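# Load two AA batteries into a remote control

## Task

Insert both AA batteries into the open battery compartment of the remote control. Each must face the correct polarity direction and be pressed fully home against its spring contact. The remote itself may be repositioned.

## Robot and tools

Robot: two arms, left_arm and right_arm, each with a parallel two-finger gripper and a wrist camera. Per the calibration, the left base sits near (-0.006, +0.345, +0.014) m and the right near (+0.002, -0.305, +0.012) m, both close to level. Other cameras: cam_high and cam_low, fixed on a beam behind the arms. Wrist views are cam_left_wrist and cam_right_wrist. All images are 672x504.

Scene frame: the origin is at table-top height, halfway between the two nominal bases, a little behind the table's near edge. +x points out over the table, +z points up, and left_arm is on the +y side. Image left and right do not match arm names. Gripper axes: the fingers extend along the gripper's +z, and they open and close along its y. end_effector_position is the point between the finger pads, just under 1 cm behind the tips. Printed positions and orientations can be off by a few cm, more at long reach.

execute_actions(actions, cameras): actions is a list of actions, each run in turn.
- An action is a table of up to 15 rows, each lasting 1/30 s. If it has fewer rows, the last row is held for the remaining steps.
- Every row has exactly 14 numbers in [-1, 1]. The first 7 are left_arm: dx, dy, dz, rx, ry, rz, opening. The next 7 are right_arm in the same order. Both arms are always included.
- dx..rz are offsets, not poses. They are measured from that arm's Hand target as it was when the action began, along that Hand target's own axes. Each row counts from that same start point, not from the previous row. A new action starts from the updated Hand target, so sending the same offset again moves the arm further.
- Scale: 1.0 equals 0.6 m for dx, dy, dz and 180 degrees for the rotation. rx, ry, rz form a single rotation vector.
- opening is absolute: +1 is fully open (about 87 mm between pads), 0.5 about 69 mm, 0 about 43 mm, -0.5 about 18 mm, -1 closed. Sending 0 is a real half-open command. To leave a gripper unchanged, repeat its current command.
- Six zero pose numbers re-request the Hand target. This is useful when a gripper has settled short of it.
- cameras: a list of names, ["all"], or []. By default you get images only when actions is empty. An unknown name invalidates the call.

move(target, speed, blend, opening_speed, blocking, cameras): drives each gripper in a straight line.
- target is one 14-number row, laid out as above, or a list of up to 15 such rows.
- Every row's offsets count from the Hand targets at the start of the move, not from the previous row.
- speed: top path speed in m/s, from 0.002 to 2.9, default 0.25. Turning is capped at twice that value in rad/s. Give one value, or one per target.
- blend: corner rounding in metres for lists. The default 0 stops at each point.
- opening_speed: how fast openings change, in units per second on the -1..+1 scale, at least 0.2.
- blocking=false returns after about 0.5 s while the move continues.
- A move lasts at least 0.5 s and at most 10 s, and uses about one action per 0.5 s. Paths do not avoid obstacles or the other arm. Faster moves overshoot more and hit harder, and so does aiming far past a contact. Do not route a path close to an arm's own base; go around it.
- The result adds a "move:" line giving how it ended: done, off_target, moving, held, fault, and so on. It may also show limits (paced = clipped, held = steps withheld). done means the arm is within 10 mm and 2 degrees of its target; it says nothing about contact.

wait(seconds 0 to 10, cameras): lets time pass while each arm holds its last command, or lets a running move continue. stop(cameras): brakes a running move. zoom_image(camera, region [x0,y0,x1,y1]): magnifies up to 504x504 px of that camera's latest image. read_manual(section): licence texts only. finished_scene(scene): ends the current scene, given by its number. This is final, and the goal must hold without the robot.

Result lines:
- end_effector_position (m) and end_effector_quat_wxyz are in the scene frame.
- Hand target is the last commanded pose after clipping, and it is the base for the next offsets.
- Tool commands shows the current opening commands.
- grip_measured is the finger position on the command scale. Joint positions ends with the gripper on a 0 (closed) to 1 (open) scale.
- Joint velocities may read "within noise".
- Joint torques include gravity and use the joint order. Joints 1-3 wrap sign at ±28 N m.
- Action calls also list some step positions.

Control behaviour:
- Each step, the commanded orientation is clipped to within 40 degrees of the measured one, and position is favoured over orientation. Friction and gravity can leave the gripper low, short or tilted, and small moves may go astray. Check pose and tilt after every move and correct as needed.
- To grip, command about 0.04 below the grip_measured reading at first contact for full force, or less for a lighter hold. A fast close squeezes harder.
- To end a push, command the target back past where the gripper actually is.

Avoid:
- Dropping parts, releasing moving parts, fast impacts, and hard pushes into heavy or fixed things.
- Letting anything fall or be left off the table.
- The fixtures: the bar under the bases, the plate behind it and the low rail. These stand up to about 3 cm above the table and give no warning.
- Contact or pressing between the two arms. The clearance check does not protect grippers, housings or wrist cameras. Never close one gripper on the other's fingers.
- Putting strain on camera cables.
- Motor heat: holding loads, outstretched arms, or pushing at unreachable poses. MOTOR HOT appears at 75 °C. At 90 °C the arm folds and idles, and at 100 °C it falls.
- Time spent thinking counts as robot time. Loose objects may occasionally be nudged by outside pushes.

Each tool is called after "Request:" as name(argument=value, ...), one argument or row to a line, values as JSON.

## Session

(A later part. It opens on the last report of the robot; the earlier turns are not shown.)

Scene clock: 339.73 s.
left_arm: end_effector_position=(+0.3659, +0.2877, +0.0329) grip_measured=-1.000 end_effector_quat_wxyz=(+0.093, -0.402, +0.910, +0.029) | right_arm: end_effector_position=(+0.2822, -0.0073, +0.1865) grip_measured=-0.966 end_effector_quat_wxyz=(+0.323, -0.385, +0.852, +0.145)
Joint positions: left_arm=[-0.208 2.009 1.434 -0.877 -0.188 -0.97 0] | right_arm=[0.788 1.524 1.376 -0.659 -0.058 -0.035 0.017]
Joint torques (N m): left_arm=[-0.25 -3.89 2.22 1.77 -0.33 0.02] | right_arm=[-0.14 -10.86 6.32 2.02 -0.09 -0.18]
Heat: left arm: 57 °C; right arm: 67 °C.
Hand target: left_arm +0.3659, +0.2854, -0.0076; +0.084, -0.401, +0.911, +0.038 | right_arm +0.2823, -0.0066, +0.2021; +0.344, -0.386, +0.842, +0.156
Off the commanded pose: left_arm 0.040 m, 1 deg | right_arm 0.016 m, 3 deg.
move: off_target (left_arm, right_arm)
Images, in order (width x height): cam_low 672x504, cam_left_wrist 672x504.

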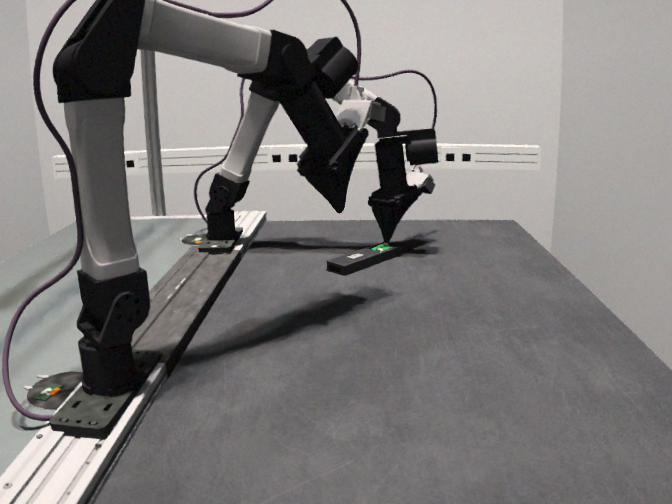

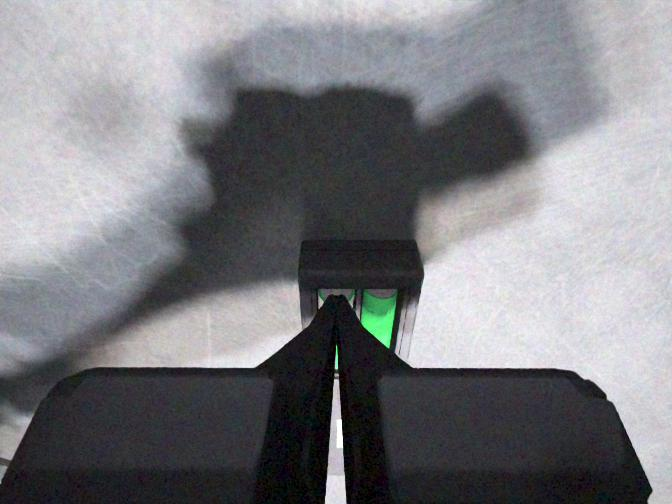

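Request:
move(
  target=[
    [0.02,0,-0.07,0,0,0,-1,0,0,0,0,0,0,-1],
    [0.022,0.003,0.0,0,0,0,-1,0,0,0,0,0,0,-1],
    [0.04,0.003,0.04,0,0,0,-1,0,0,0,0,0,0,-1],
  ],
  speed=0.07,
  cameras=["cam_left_wrist","cam_low"],
)

Request:
zoom_image(
  camera="cam_left_wrist",
  region=[220, 180, 450, 380],
)

Request:
zoom_image(
  camera="cam_low",
  region=[325, 200, 415, 275],
)

Scene clock: 342.53 s.
left_arm: end_effector_position=(+0.3576, +0.2744, +0.0223) grip_measured=-1.000 end_effector_quat_wxyz=(+0.105, -0.402, +0.909, +0.016) | right_arm: end_effector_position=(+0.2822, -0.0073, +0.1865) grip_measured=-0.966 end_effector_quat_wxyz=(+0.323, -0.385, +0.852, +0.145)
Joint positions: left_arm=[-0.242 1.974 1.334 -0.784 -0.184 -1.001 0] | right_arm=[0.788 1.524 1.376 -0.659 -0.058 -0.035 0.017]
Joint torques (N m): left_arm=[-0.49 -0.05 0.68 2.03 -0.4 -0.04] | right_arm=[-0.14 -10.88 6.32 2.03 -0.09 -0.19]
Heat: left arm: 56 °C; right arm: 67 °C.
Hand target: left_arm +0.3517, +0.2726, -0.0355; +0.084, -0.401, +0.911, +0.038 | right_arm +0.2823, -0.0066, +0.2021; +0.344, -0.386, +0.842, +0.156
Off the commanded pose: left_arm 0.058 m, 4 deg | right_arm 0.016 m, 3 deg.
move: off_target (left_arm, right_arm)
Images, in order (width x height): cam_low 672x504, cam_left_wrist 672x504.

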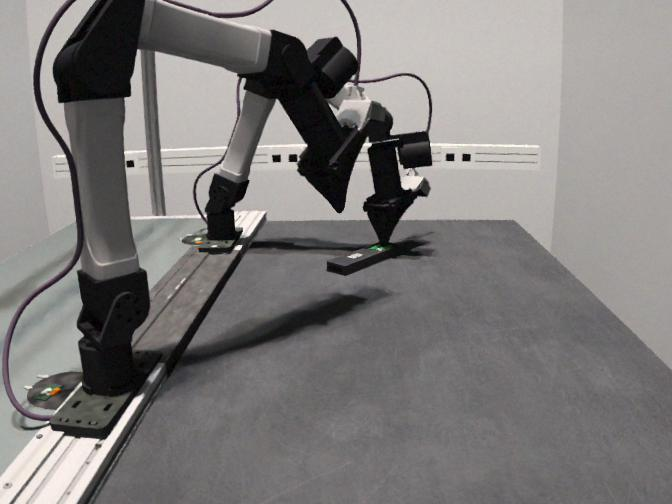

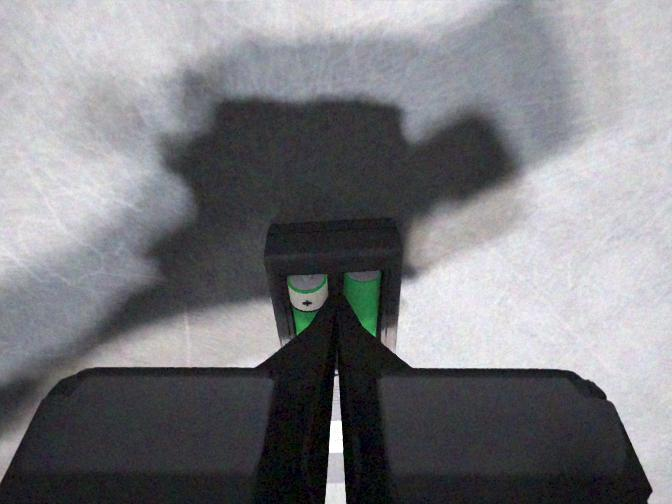

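Scaled by 2.191 from the camera's 672x504 image, which has a finer 960x720 frame.

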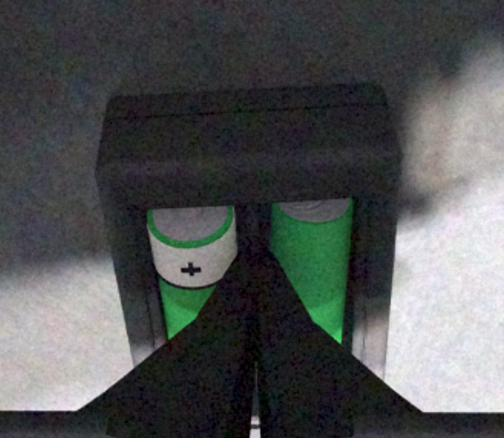

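Scaled by 5.600 from the camera's 672x504 image, which has a finer 960x720 frame.

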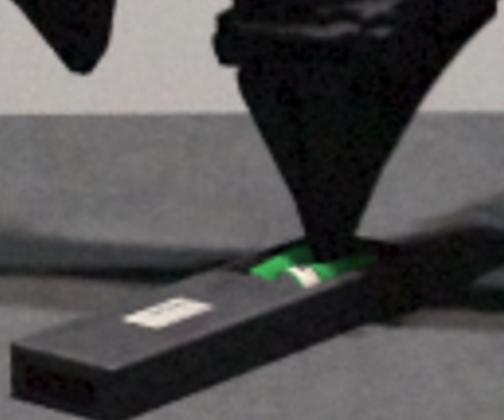

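Request:
move(
  target=[
    [0.01,0,-0.1,0,0,0,-1,0,0,0,0,0,0,-1],
    [0.05,0.005,-0.24,0,0,0,-1,0,0,0,0,0,0,-1],
  ],
  speed=0.12,
  blend=0.02,
  cameras=["cam_left_wrist","cam_low","cam_high"],
)

Request:
zoom_image(
  camera="cam_left_wrist",
  region=[250, 20, 450, 220],
)

Request:
zoom_image(
  camera="cam_low",
  region=[345, 220, 415, 275],
)

Request:
zoom_image(
  camera="cam_high",
  region=[325, 140, 375, 190],
)

Scene clock: 344.77 s.
left_arm: end_effector_position=(+0.3080, +0.2379, +0.0881) grip_measured=-1.000 end_effector_quat_wxyz=(+0.075, -0.399, +0.913, +0.050) | right_arm: end_effector_position=(+0.2822, -0.0073, +0.1865) grip_measured=-0.966 end_effector_quat_wxyz=(+0.323, -0.385, +0.852, +0.145)
Joint positions: left_arm=[-0.392 1.859 1.444 -1.13 -0.212 -1.154 0] | right_arm=[0.788 1.524 1.376 -0.659 -0.058 -0.035 0.017]
Joint torques (N m): left_arm=[-0.55 -11.04 11.1 0.21 -0.26 -0.02] | right_arm=[-0.14 -10.88 6.31 2.03 -0.09 -0.19]
Heat: left arm: 55 °C; right arm: 66 °C.
Hand target: left_arm +0.3118, +0.2332, +0.1005; +0.084, -0.401, +0.911, +0.038 | right_arm +0.2823, -0.0066, +0.2021; +0.344, -0.386, +0.842, +0.156
Off the commanded pose: left_arm 0.014 m, 2 deg | right_arm 0.016 m, 3 deg.
move: off_target (left_arm, right_arm)
Images, in order (width x height): cam_high 672x504, cam_low 672x504, cam_left_wrist 672x504.

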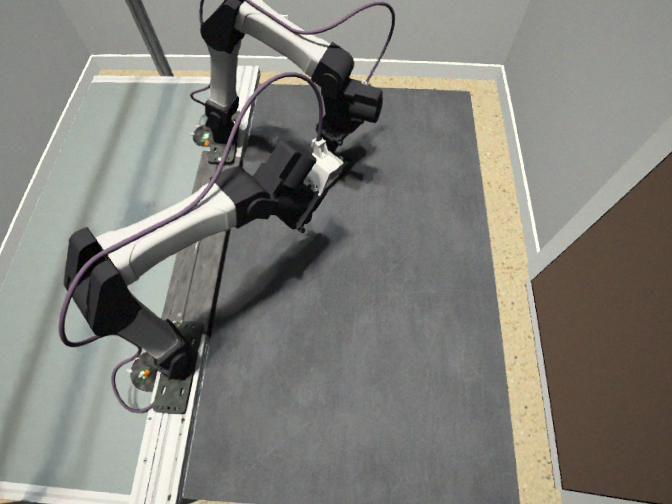

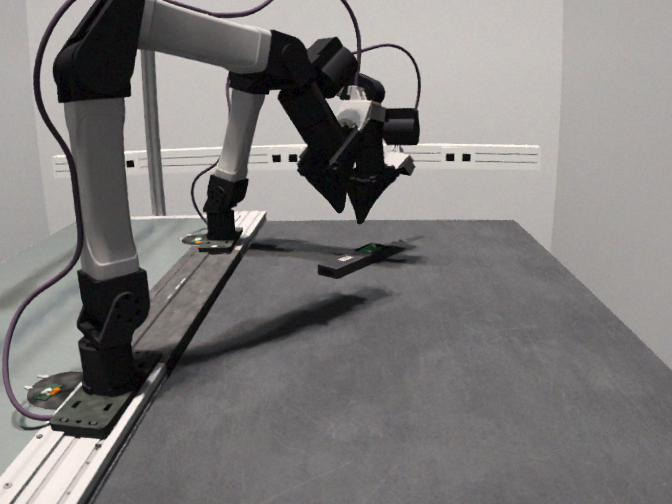

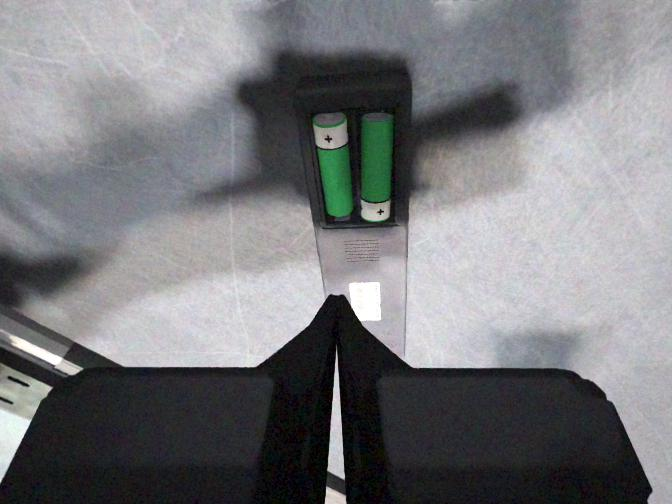

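Scaled by 2.520 from the camera's 672x504 image, which has a finer 960x720 frame.

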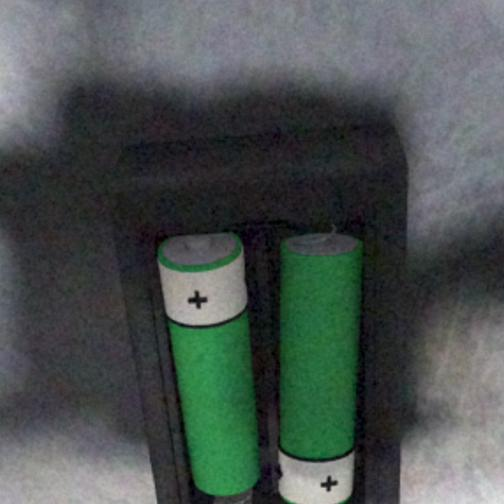

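Scaled by 7.200 from the camera's 672x504 image, which has a finer 960x720 frame.

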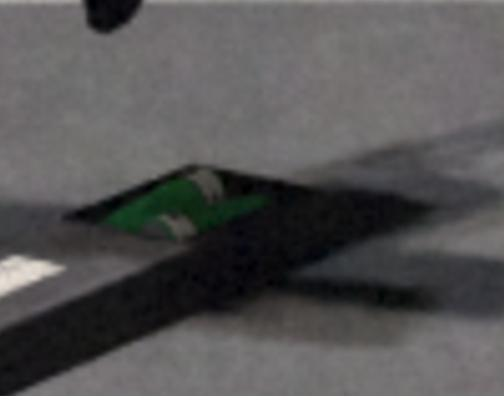

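Scaled by 10.080 from the camera's 672x504 image, which has a finer 960x720 frame.

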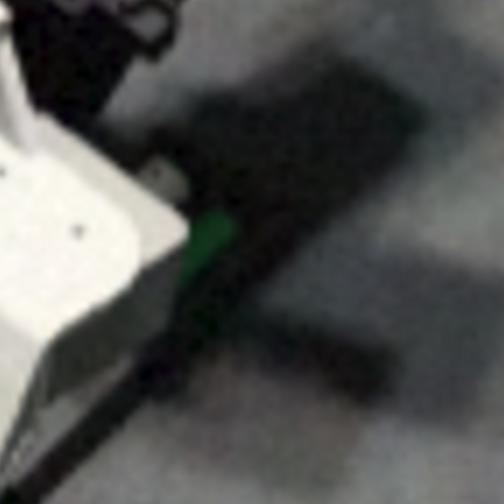

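Request:
move(
  target=[
    [0.05,0.15,-0.28,0,0,0,-1,0,0,0,0,0,0,-1],
    [0.05,0.2,-0.3,0,0,0,-1,-0.108,0.192,0.273,0,0,0,-1],
  ],
  speed=0.2,
  blend=0.03,
  cameras=["all"],
)

Scene clock: 347.97 s.
left_arm: end_effector_position=(+0.1879, +0.2665, +0.2765) grip_measured=-1.000 end_effector_quat_wxyz=(+0.179, -0.388, +0.900, -0.086) | right_arm: end_effector_position=(+0.2968, +0.1868, +0.1240) grip_measured=-0.966 end_effector_quat_wxyz=(+0.337, -0.393, +0.841, +0.154)
Joint positions: left_arm=[-0.446 1.222 1.57 -1.556 -0.167 -1.164 0] | right_arm=[1.06 2.16 1.952 -0.569 0.122 0.137 0.017]
Joint torques (N m): left_arm=[0.5 -3.06 5.87 1.01 -0.17 0.23] | right_arm=[0.08 -12.56 8.94 1.79 0.19 0.01]
Heat: left arm: 55 °C; right arm: 66 °C.
Hand target: left_arm +0.1813, +0.2680, +0.2721; +0.084, -0.401, +0.911, +0.038 | right_arm +0.3005, +0.1903, +0.1301; +0.344, -0.386, +0.842, +0.156
Off the commanded pose: left_arm 0.008 m, 18 deg | right_arm 0.008 m, 1 deg.
joint sent to its limit (left arm) — joint 4 (wrist pitch), lower limit. The joint targets are off in orientation, not in position.
move: off_target (left_arm)

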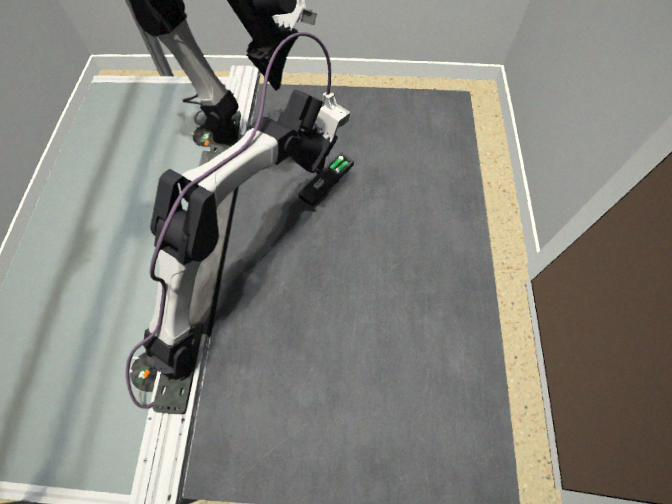

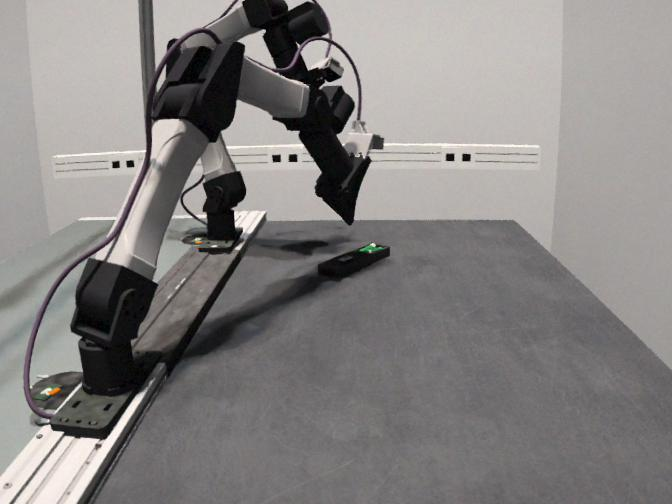

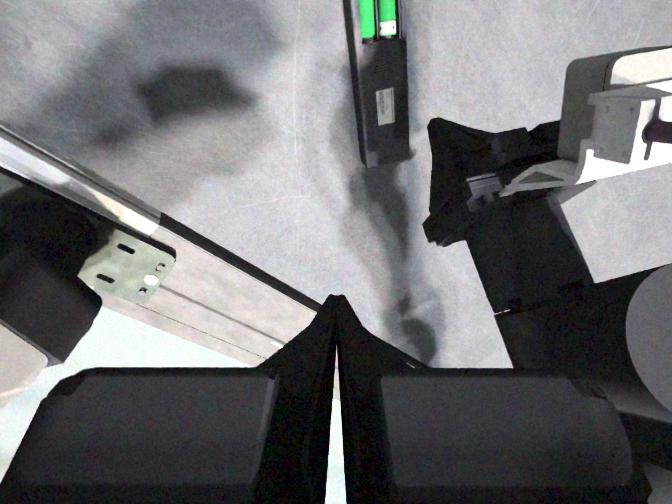

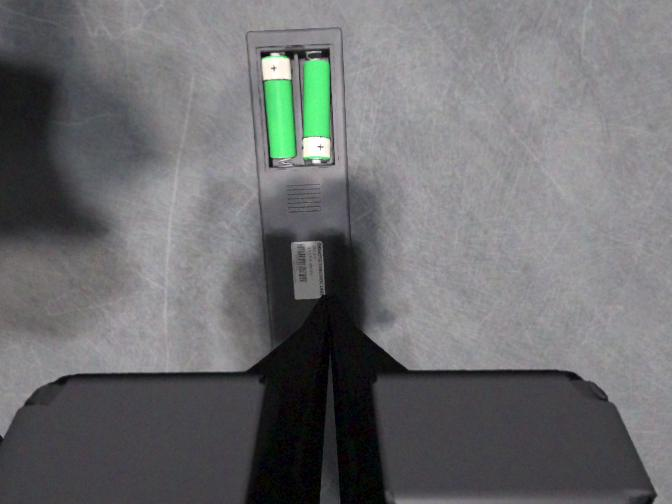

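Request:
zoom_image(
  camera="cam_right_wrist",
  region=[240, 20, 360, 180],
)

Request:
zoom_image(
  camera="cam_low",
  region=[310, 230, 400, 285],
)

Request:
zoom_image(
  camera="cam_high",
  region=[290, 140, 370, 220],
)

Scaled by 3.150 from the camera's 672x504 image, which has a finer 960x720 frame.

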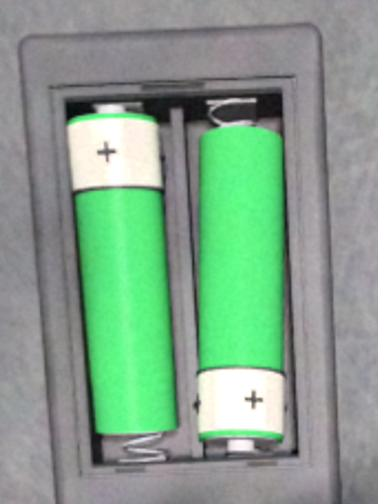

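Scaled by 5.600 from the camera's 672x504 image, which has a finer 960x720 frame.

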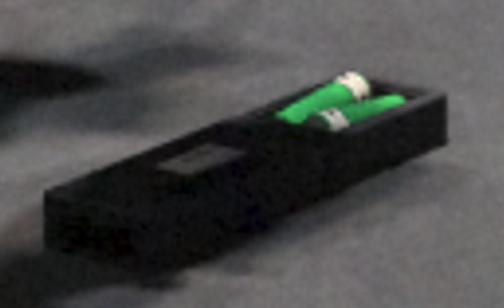

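Scaled by 6.300 from the camera's 672x504 image, which has a finer 960x720 frame.

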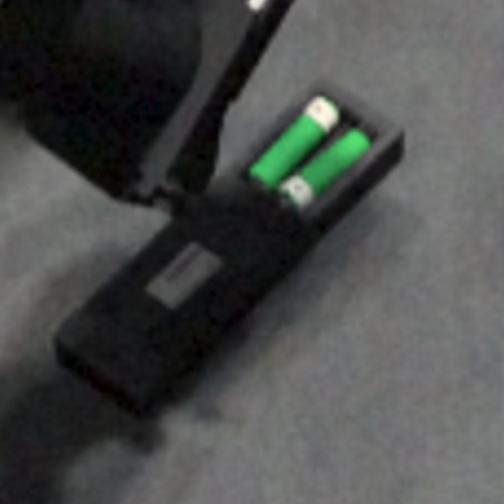

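Request:
move(
  target=[
    [0,0,0,0,0,0,-0.8,0,-0.1,-0.28,0,0,0,-1],
    [-0.05,-0.2,0.3,0,0,0,-0.8,0.05,-0.19,-0.28,0,0,0,-1],
  ],
  speed=0.2,
  blend=0.03,
  cameras=["all"],
)

Scene clock: 352.80 s.
left_arm: end_effector_position=(+0.2982, +0.2347, +0.0950) grip_measured=-0.800 end_effector_quat_wxyz=(+0.064, -0.396, +0.915, +0.048) | right_arm: end_effector_position=(+0.2964, +0.0121, +0.2116) grip_measured=-0.966 end_effector_quat_wxyz=(+0.321, -0.386, +0.852, +0.145)
Joint positions: left_arm=[-0.402 1.838 1.444 -1.167 -0.195 -1.161 0.1] | right_arm=[0.797 1.628 1.587 -0.769 -0.053 -0.03 0.017]
Joint torques (N m): left_arm=[0.27 -8.77 11.19 0.6 -0.4 0.03] | right_arm=[-0.34 -12.45 5.97 2 -0.08 -0.18]
Heat: left arm: 53 °C; right arm: 67 °C.
Hand target: left_arm +0.3118, +0.2332, +0.1005; +0.084, -0.401, +0.911, +0.038 | right_arm +0.2957, +0.0108, +0.2295; +0.344, -0.386, +0.842, +0.156
Off the commanded pose: left_arm 0.015 m, 3 deg | right_arm 0.018 m, 3 deg.
move: off_target (left_arm, right_arm); blend cut to 0 m at target 1

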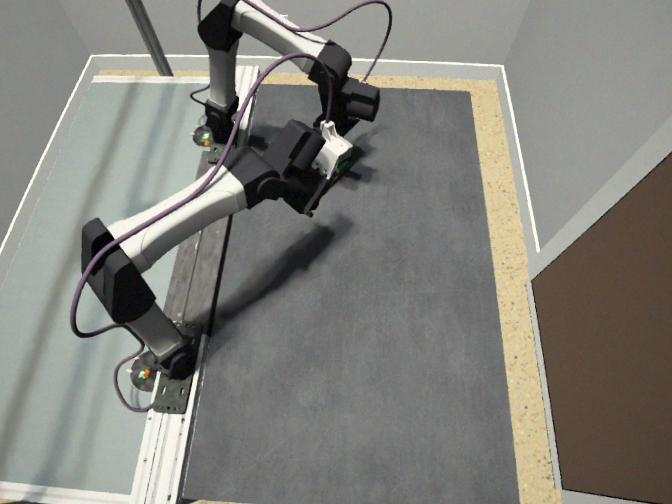

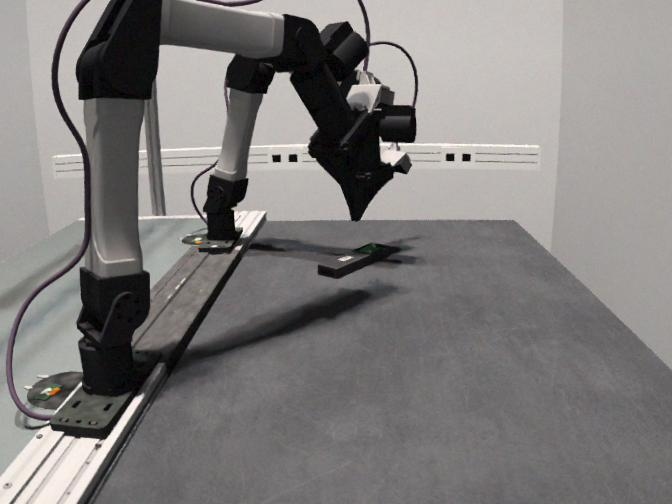

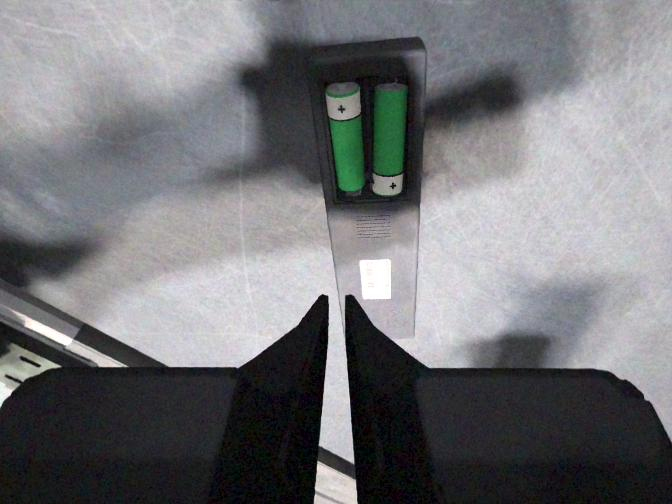

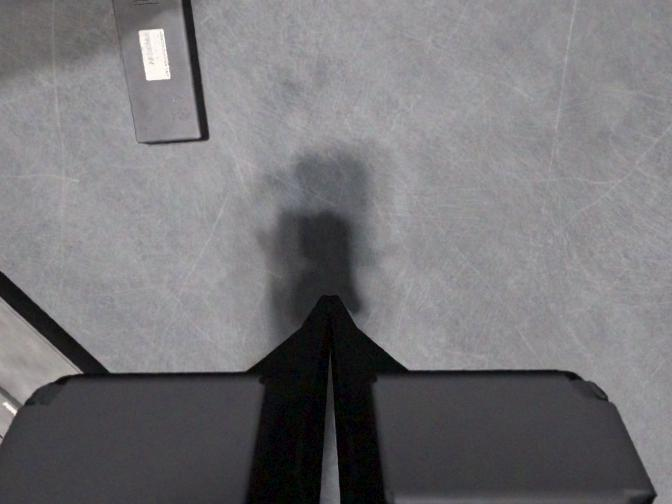

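Request:
move(
  target=[
    [-0.01,0.015,0.03,0,0,0,-0.8,0,0,0,0,0,0,-1],
    [-0.01,-0.021,0.03,0,0,0,-0.8,0,0,0,0,0,0,-1],
    [-0.01,-0.021,0.095,0,0,0,-0.8,0,0,0,0,0,0,-1],
  ],
  speed=0.12,
  cameras=["cam_left_wrist","cam_low","cam_high"],
)

Request:
zoom_image(
  camera="cam_left_wrist",
  region=[220, 150, 450, 350],
)

Request:
zoom_image(
  camera="cam_low",
  region=[310, 210, 400, 285],
)

Scene clock: 356.23 s.
left_arm: end_effector_position=(+0.3316, +0.2350, +0.0514) grip_measured=-0.800 end_effector_quat_wxyz=(+0.081, -0.405, +0.910, +0.033) | right_arm: end_effector_position=(+0.2964, +0.0122, +0.2116) grip_measured=-0.966 end_effector_quat_wxyz=(+0.321, -0.387, +0.852, +0.145)
Joint positions: left_arm=[-0.366 1.943 1.409 -0.974 -0.195 -1.139 0.1] | right_arm=[0.797 1.628 1.587 -0.769 -0.053 -0.03 0.017]
Joint torques (N m): left_arm=[0.14 -9.25 6.87 0.72 -0.39 0.18] | right_arm=[-0.31 -12.45 5.98 2.03 -0.08 -0.18]
Heat: left arm: 53 °C; right arm: 68 °C.
Hand target: left_arm +0.3320, +0.2368, +0.0454; +0.084, -0.401, +0.911, +0.038 | right_arm +0.2957, +0.0108, +0.2295; +0.344, -0.386, +0.842, +0.156
Off the commanded pose: left_arm 0.006 m, 1 deg | right_arm 0.018 m, 3 deg.
move: off_target (right_arm)
Images, in order (width x height): cam_high 672x504, cam_low 672x504, cam_left_wrist 672x504.

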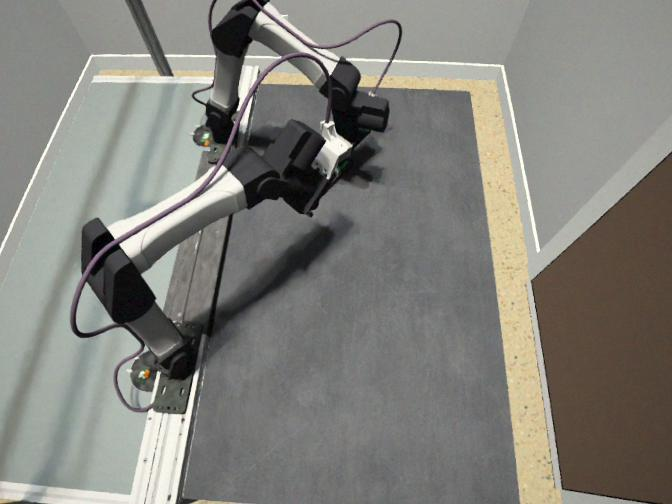

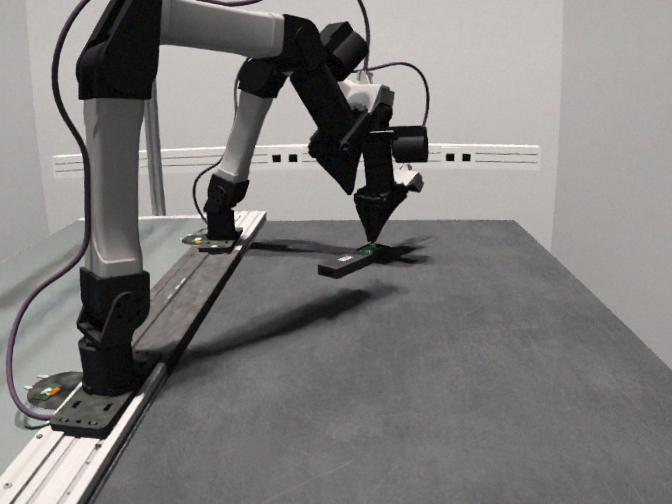

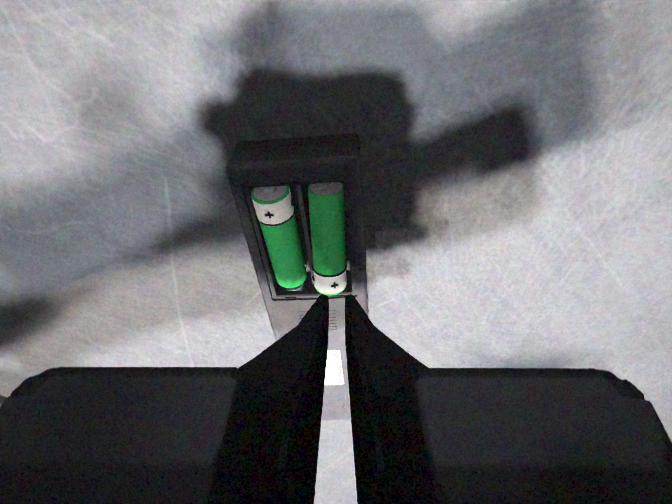

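Scaled by 2.191 from the camera's 672x504 image, which has a finer 960x720 frame.

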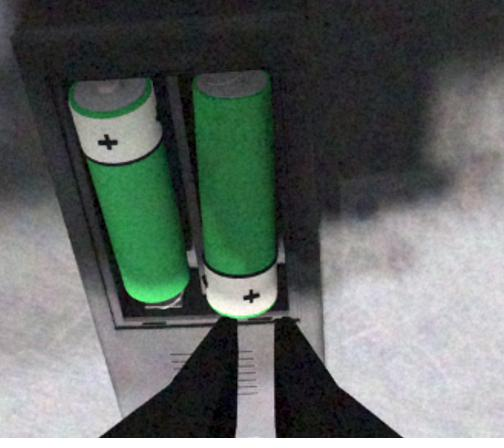

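Scaled by 5.600 from the camera's 672x504 image, which has a finer 960x720 frame.

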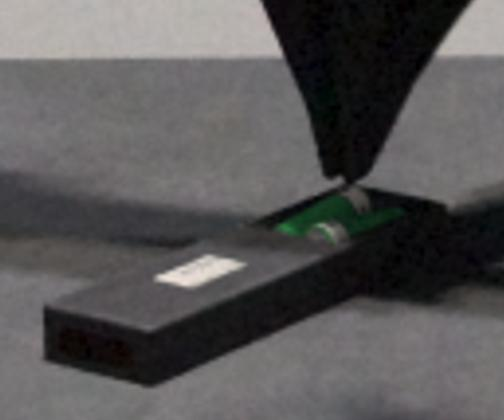

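Request:
move(
  target=[
    [-0.011,0.0,-0.04,0,0,0,-0.8,0,0,0,0,0,0,-1],
    [-0.011,0.008,0.0,0,0,0,-0.8,0,0,0,0,0,0,-1],
    [-0.005,0.012,0.08,0,0,0,-0.8,0,0,0,0,0,0,-1],
  ],
  speed=0.07,
  cameras=["cam_left_wrist","cam_low"],
)

Request:
zoom_image(
  camera="cam_left_wrist",
  region=[220, 150, 450, 350],
)

Request:
zoom_image(
  camera="cam_low",
  region=[310, 210, 400, 285],
)

Scene clock: 359.60 s.
left_arm: end_effector_position=(+0.3360, +0.2464, +0.0303) grip_measured=-0.799 end_effector_quat_wxyz=(+0.088, -0.401, +0.912, +0.024) | right_arm: end_effector_position=(+0.2964, +0.0122, +0.2116) grip_measured=-0.966 end_effector_quat_wxyz=(+0.321, -0.387, +0.852, +0.145)
Joint positions: left_arm=[-0.328 1.95 1.33 -0.858 -0.187 -1.088 0.101] | right_arm=[0.797 1.628 1.587 -0.769 -0.053 -0.03 0.017]
Joint torques (N m): left_arm=[0.47 -4.89 2.73 1.48 -0.43 0.01] | right_arm=[-0.31 -12.45 5.94 2.03 -0.07 -0.18]
Heat: left arm: 53 °C; right arm: 68 °C.
Hand target: left_arm +0.3345, +0.2503, -0.0011; +0.084, -0.401, +0.912, +0.038 | right_arm +0.2957, +0.0108, +0.2295; +0.344, -0.386, +0.842, +0.156
Off the commanded pose: left_arm 0.032 m, 2 deg | right_arm 0.018 m, 3 deg.
move: off_target (left_arm, right_arm)
Images, in order (width x height): cam_low 672x504, cam_left_wrist 672x504.

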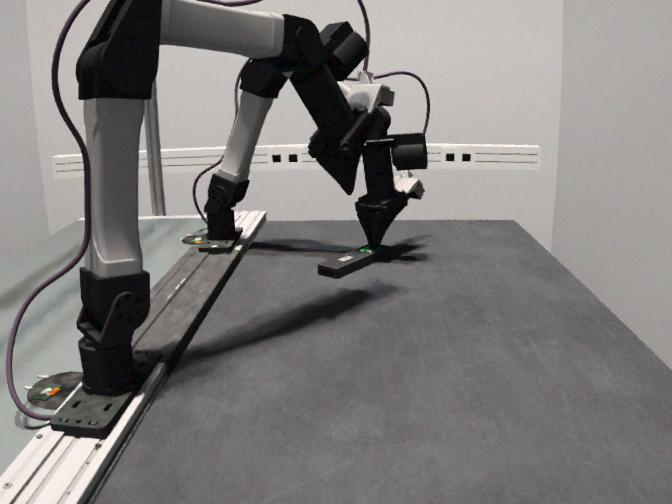

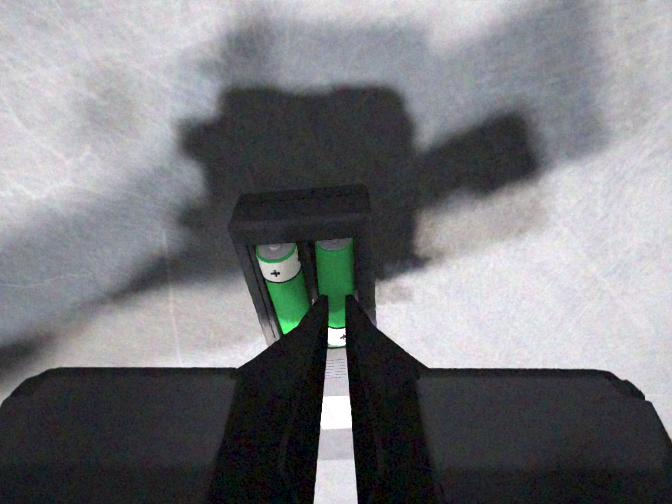

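Scaled by 2.191 from the camera's 672x504 image, which has a finer 960x720 frame.

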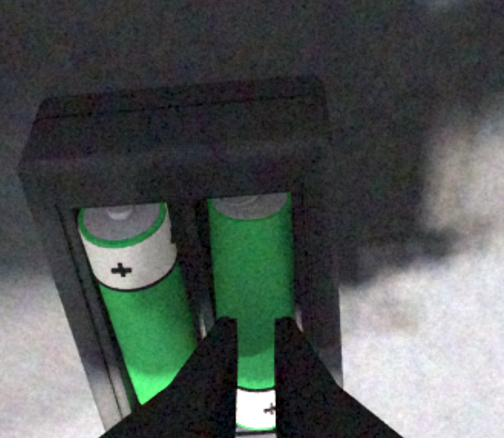

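Scaled by 5.600 from the camera's 672x504 image, which has a finer 960x720 frame.

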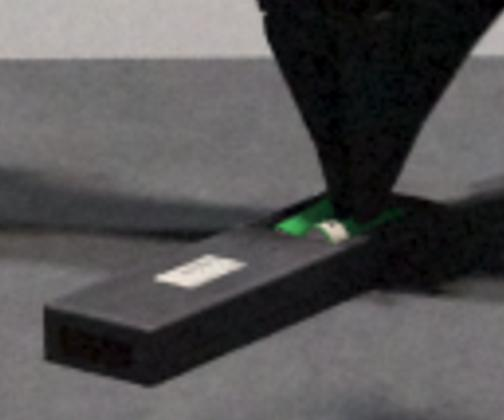

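Request:
move(
  target=[0.0,-0.005,0.07,0,0,0,-0.8,0,0,0,0,0,0,-1],
  speed=0.08,
  cameras=["cam_left_wrist","cam_low"],
)

Request:
zoom_image(
  camera="cam_left_wrist",
  region=[220, 180, 450, 380],
)

Request:
zoom_image(
  camera="cam_low",
  region=[310, 210, 400, 285],
)

Scene clock: 360.93 s.
left_arm: end_effector_position=(+0.3346, +0.2484, +0.0249) grip_measured=-0.797 end_effector_quat_wxyz=(+0.083, -0.395, +0.915, +0.011) | right_arm: end_effector_position=(+0.2964, +0.0122, +0.2116) grip_measured=-0.966 end_effector_quat_wxyz=(+0.321, -0.387, +0.852, +0.145)
Joint positions: left_arm=[-0.31 1.944 1.299 -0.821 -0.158 -1.059 0.101] | right_arm=[0.797 1.628 1.587 -0.769 -0.053 -0.03 0.017]
Joint torques (N m): left_arm=[0.53 2.26 0.05 2.5 -0.66 -0.06] | right_arm=[-0.31 -12.45 5.96 2.03 -0.08 -0.18]
Heat: left arm: 52 °C; right arm: 68 °C.
Hand target: left_arm +0.3420, +0.2540, -0.0424; +0.084, -0.401, +0.911, +0.038 | right_arm +0.2957, +0.0108, +0.2295; +0.344, -0.386, +0.842, +0.156
Off the commanded pose: left_arm 0.068 m, 3 deg | right_arm 0.018 m, 3 deg.
move: off_target (left_arm, right_arm)
Images, in order (width x height): cam_low 672x504, cam_left_wrist 672x504.

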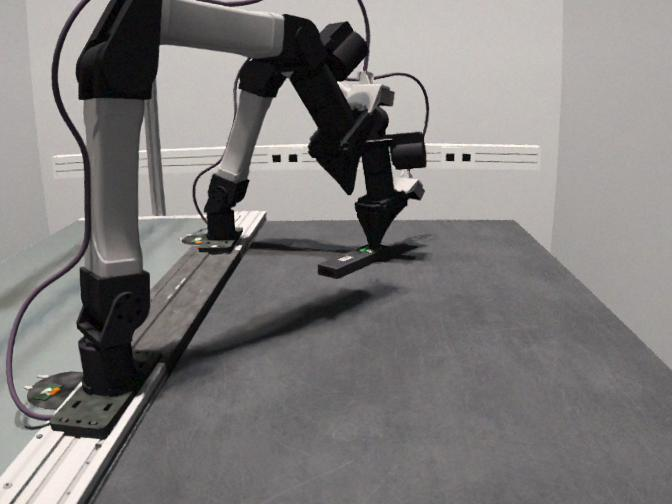

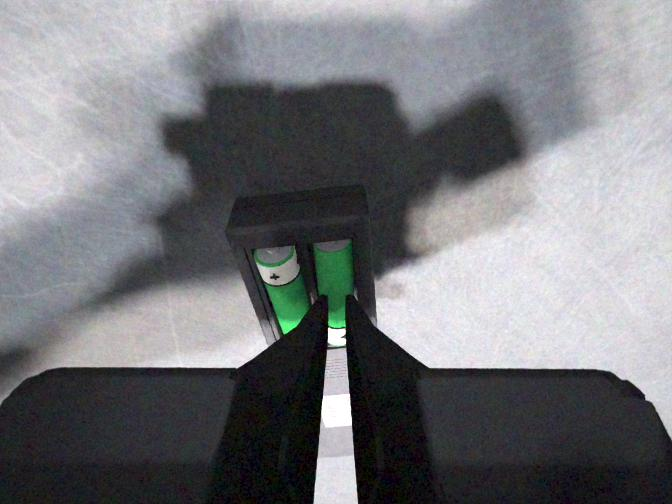

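Scaled by 2.191 from the camera's 672x504 image, which has a finer 960x720 frame.

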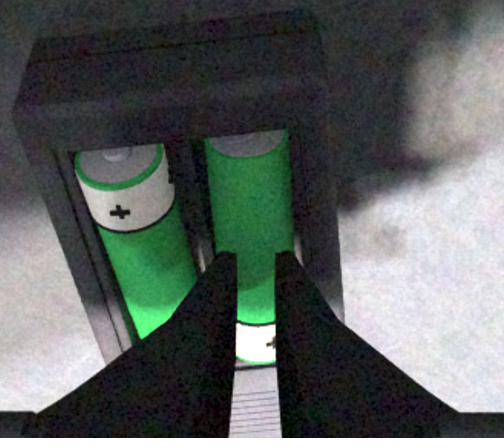

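Scaled by 5.600 from the camera's 672x504 image, which has a finer 960x720 frame.

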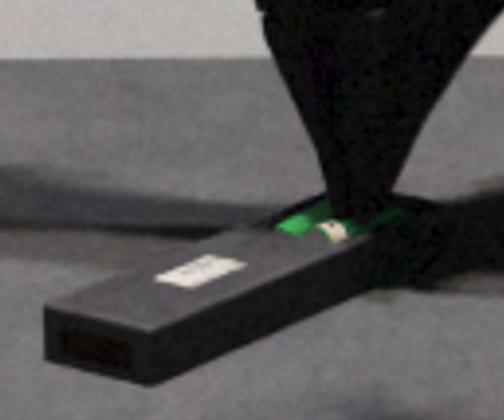

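Request:
move(
  target=[-0.035,-0.01,0.0,0,0,0,-0.8,0,0,0,0,0,0,-1],
  speed=0.08,
  cameras=["cam_left_wrist","cam_low"],
)

Request:
zoom_image(
  camera="cam_left_wrist",
  region=[220, 180, 450, 380],
)

Request:
zoom_image(
  camera="cam_low",
  region=[310, 210, 400, 285],
)

Scene clock: 362.17 s.
left_arm: end_effector_position=(+0.3431, +0.2493, +0.0241) grip_measured=-0.796 end_effector_quat_wxyz=(+0.060, -0.392, +0.918, -0.004) | right_arm: end_effector_position=(+0.2964, +0.0122, +0.2116) grip_measured=-0.966 end_effector_quat_wxyz=(+0.321, -0.387, +0.852, +0.145)
Joint positions: left_arm=[-0.277 1.991 1.36 -0.851 -0.103 -1.022 0.102] | right_arm=[0.797 1.628 1.587 -0.769 -0.053 -0.03 0.017]
Joint torques (N m): left_arm=[1.01 1.43 2.35 2.39 -1.14 0.02] | right_arm=[-0.31 -12.45 5.97 2.03 -0.07 -0.18]
Heat: left arm: 52 °C; right arm: 69 °C.
Hand target: left_arm +0.3604, +0.2653, -0.0385; +0.084, -0.401, +0.911, +0.038 | right_arm +0.2957, +0.0108, +0.2295; +0.344, -0.386, +0.842, +0.156
Off the commanded pose: left_arm 0.067 m, 6 deg | right_arm 0.018 m, 3 deg.
move: off_target (left_arm, right_arm)
Images, in order (width x height): cam_low 672x504, cam_left_wrist 672x504.

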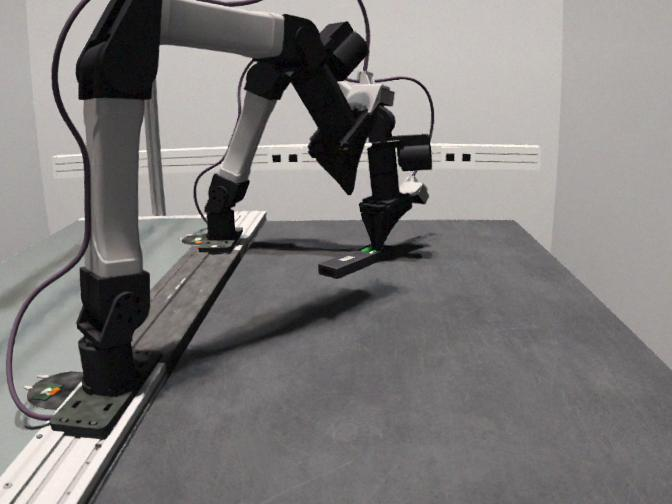

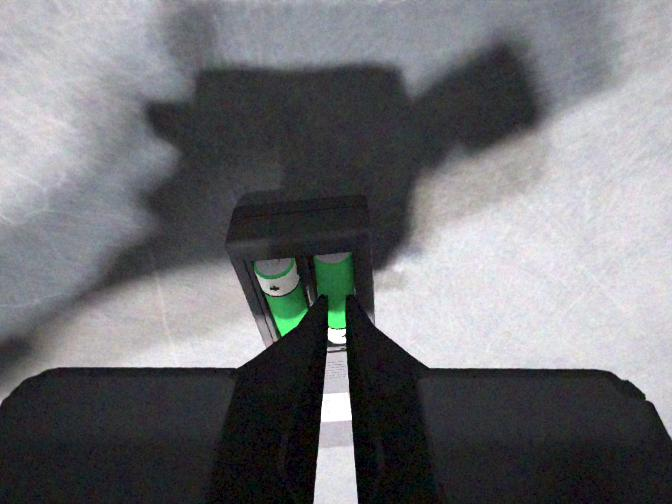

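Scaled by 2.191 from the camera's 672x504 image, which has a finer 960x720 frame.

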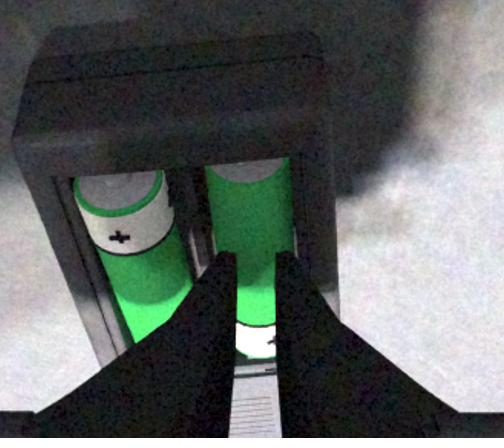

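Scaled by 5.600 from the camera's 672x504 image, which has a finer 960x720 frame.

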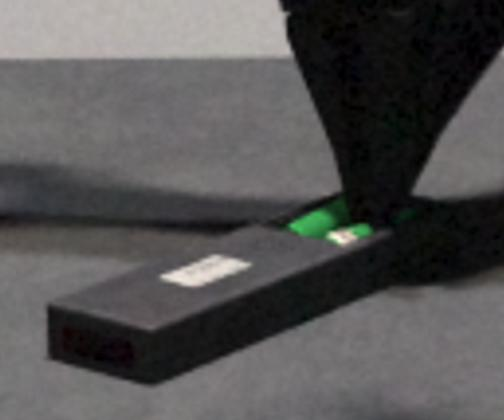

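Request:
move(
  target=[
    [0.04,0.01,0.0,0,0,0,-0.8,0,0,0,0,0,0,-1],
    [0.02,0.01,-0.15,0,0,0,-0.8,0,0,0,0,0,0,-1],
    [0.06,0.01,-0.25,0,0,0,-0.8,0,0,0,0,0,0,-1],
  ],
  speed=0.1,
  cameras=["cam_left_wrist","cam_low"],
)

Request:
zoom_image(
  camera="cam_left_wrist",
  region=[220, 20, 450, 220],
)

Request:
zoom_image(
  camera="cam_low",
  region=[310, 210, 400, 285],
)

Scene clock: 366.10 s.
left_arm: end_effector_position=(+0.3086, +0.2248, +0.0891) grip_measured=-0.800 end_effector_quat_wxyz=(+0.068, -0.399, +0.914, +0.045) | right_arm: end_effector_position=(+0.2964, +0.0122, +0.2116) grip_measured=-0.966 end_effector_quat_wxyz=(+0.321, -0.387, +0.852, +0.145)
Joint positions: left_arm=[-0.418 1.882 1.476 -1.148 -0.196 -1.181 0.1] | right_arm=[0.797 1.628 1.587 -0.769 -0.053 -0.03 0.017]
Joint torques (N m): left_arm=[-0.51 -11.47 11.18 0.23 -0.41 -0.02] | right_arm=[-0.29 -12.45 5.97 2.03 -0.08 -0.18]
Heat: left arm: 51 °C; right arm: 69 °C.
Hand target: left_arm +0.3136, +0.2228, +0.1023; +0.084, -0.401, +0.911, +0.038 | right_arm +0.2957, +0.0108, +0.2295; +0.344, -0.386, +0.842, +0.156
Off the commanded pose: left_arm 0.014 m, 2 deg | right_arm 0.018 m, 3 deg.
move: off_target (left_arm, right_arm)
Images, in order (width x height): cam_low 672x504, cam_left_wrist 672x504.

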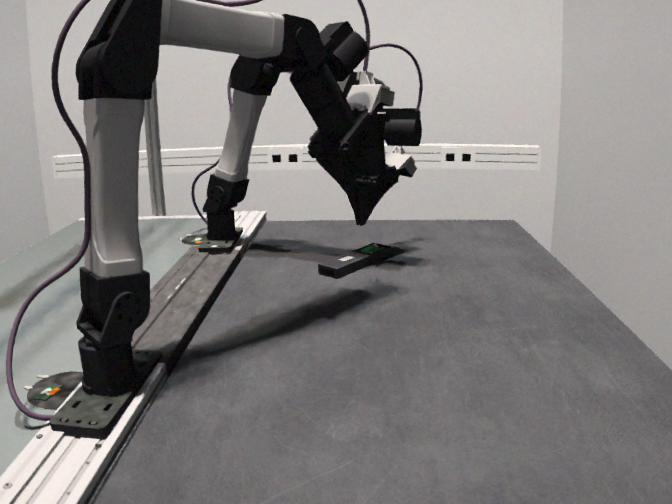

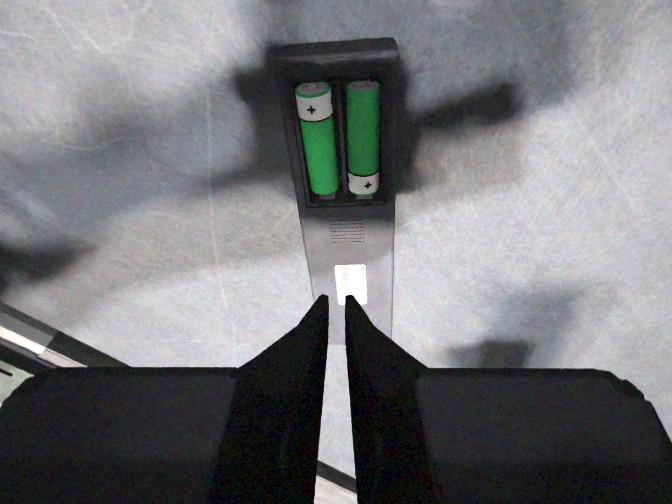

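Scaled by 2.191 from the camera's 672x504 image, which has a finer 960x720 frame.

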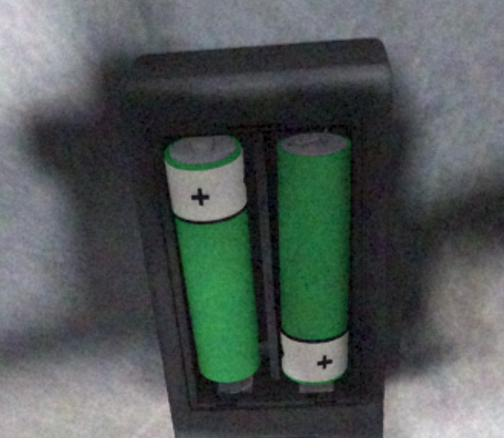

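Scaled by 5.600 from the camera's 672x504 image, which has a finer 960x720 frame.

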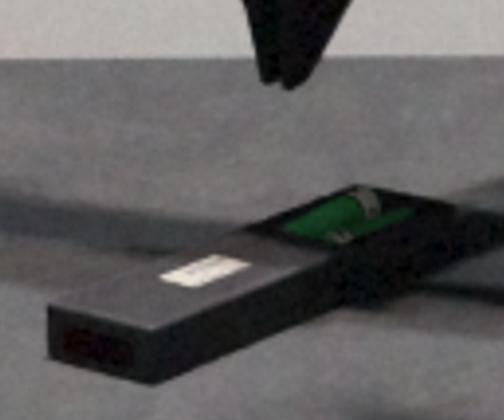

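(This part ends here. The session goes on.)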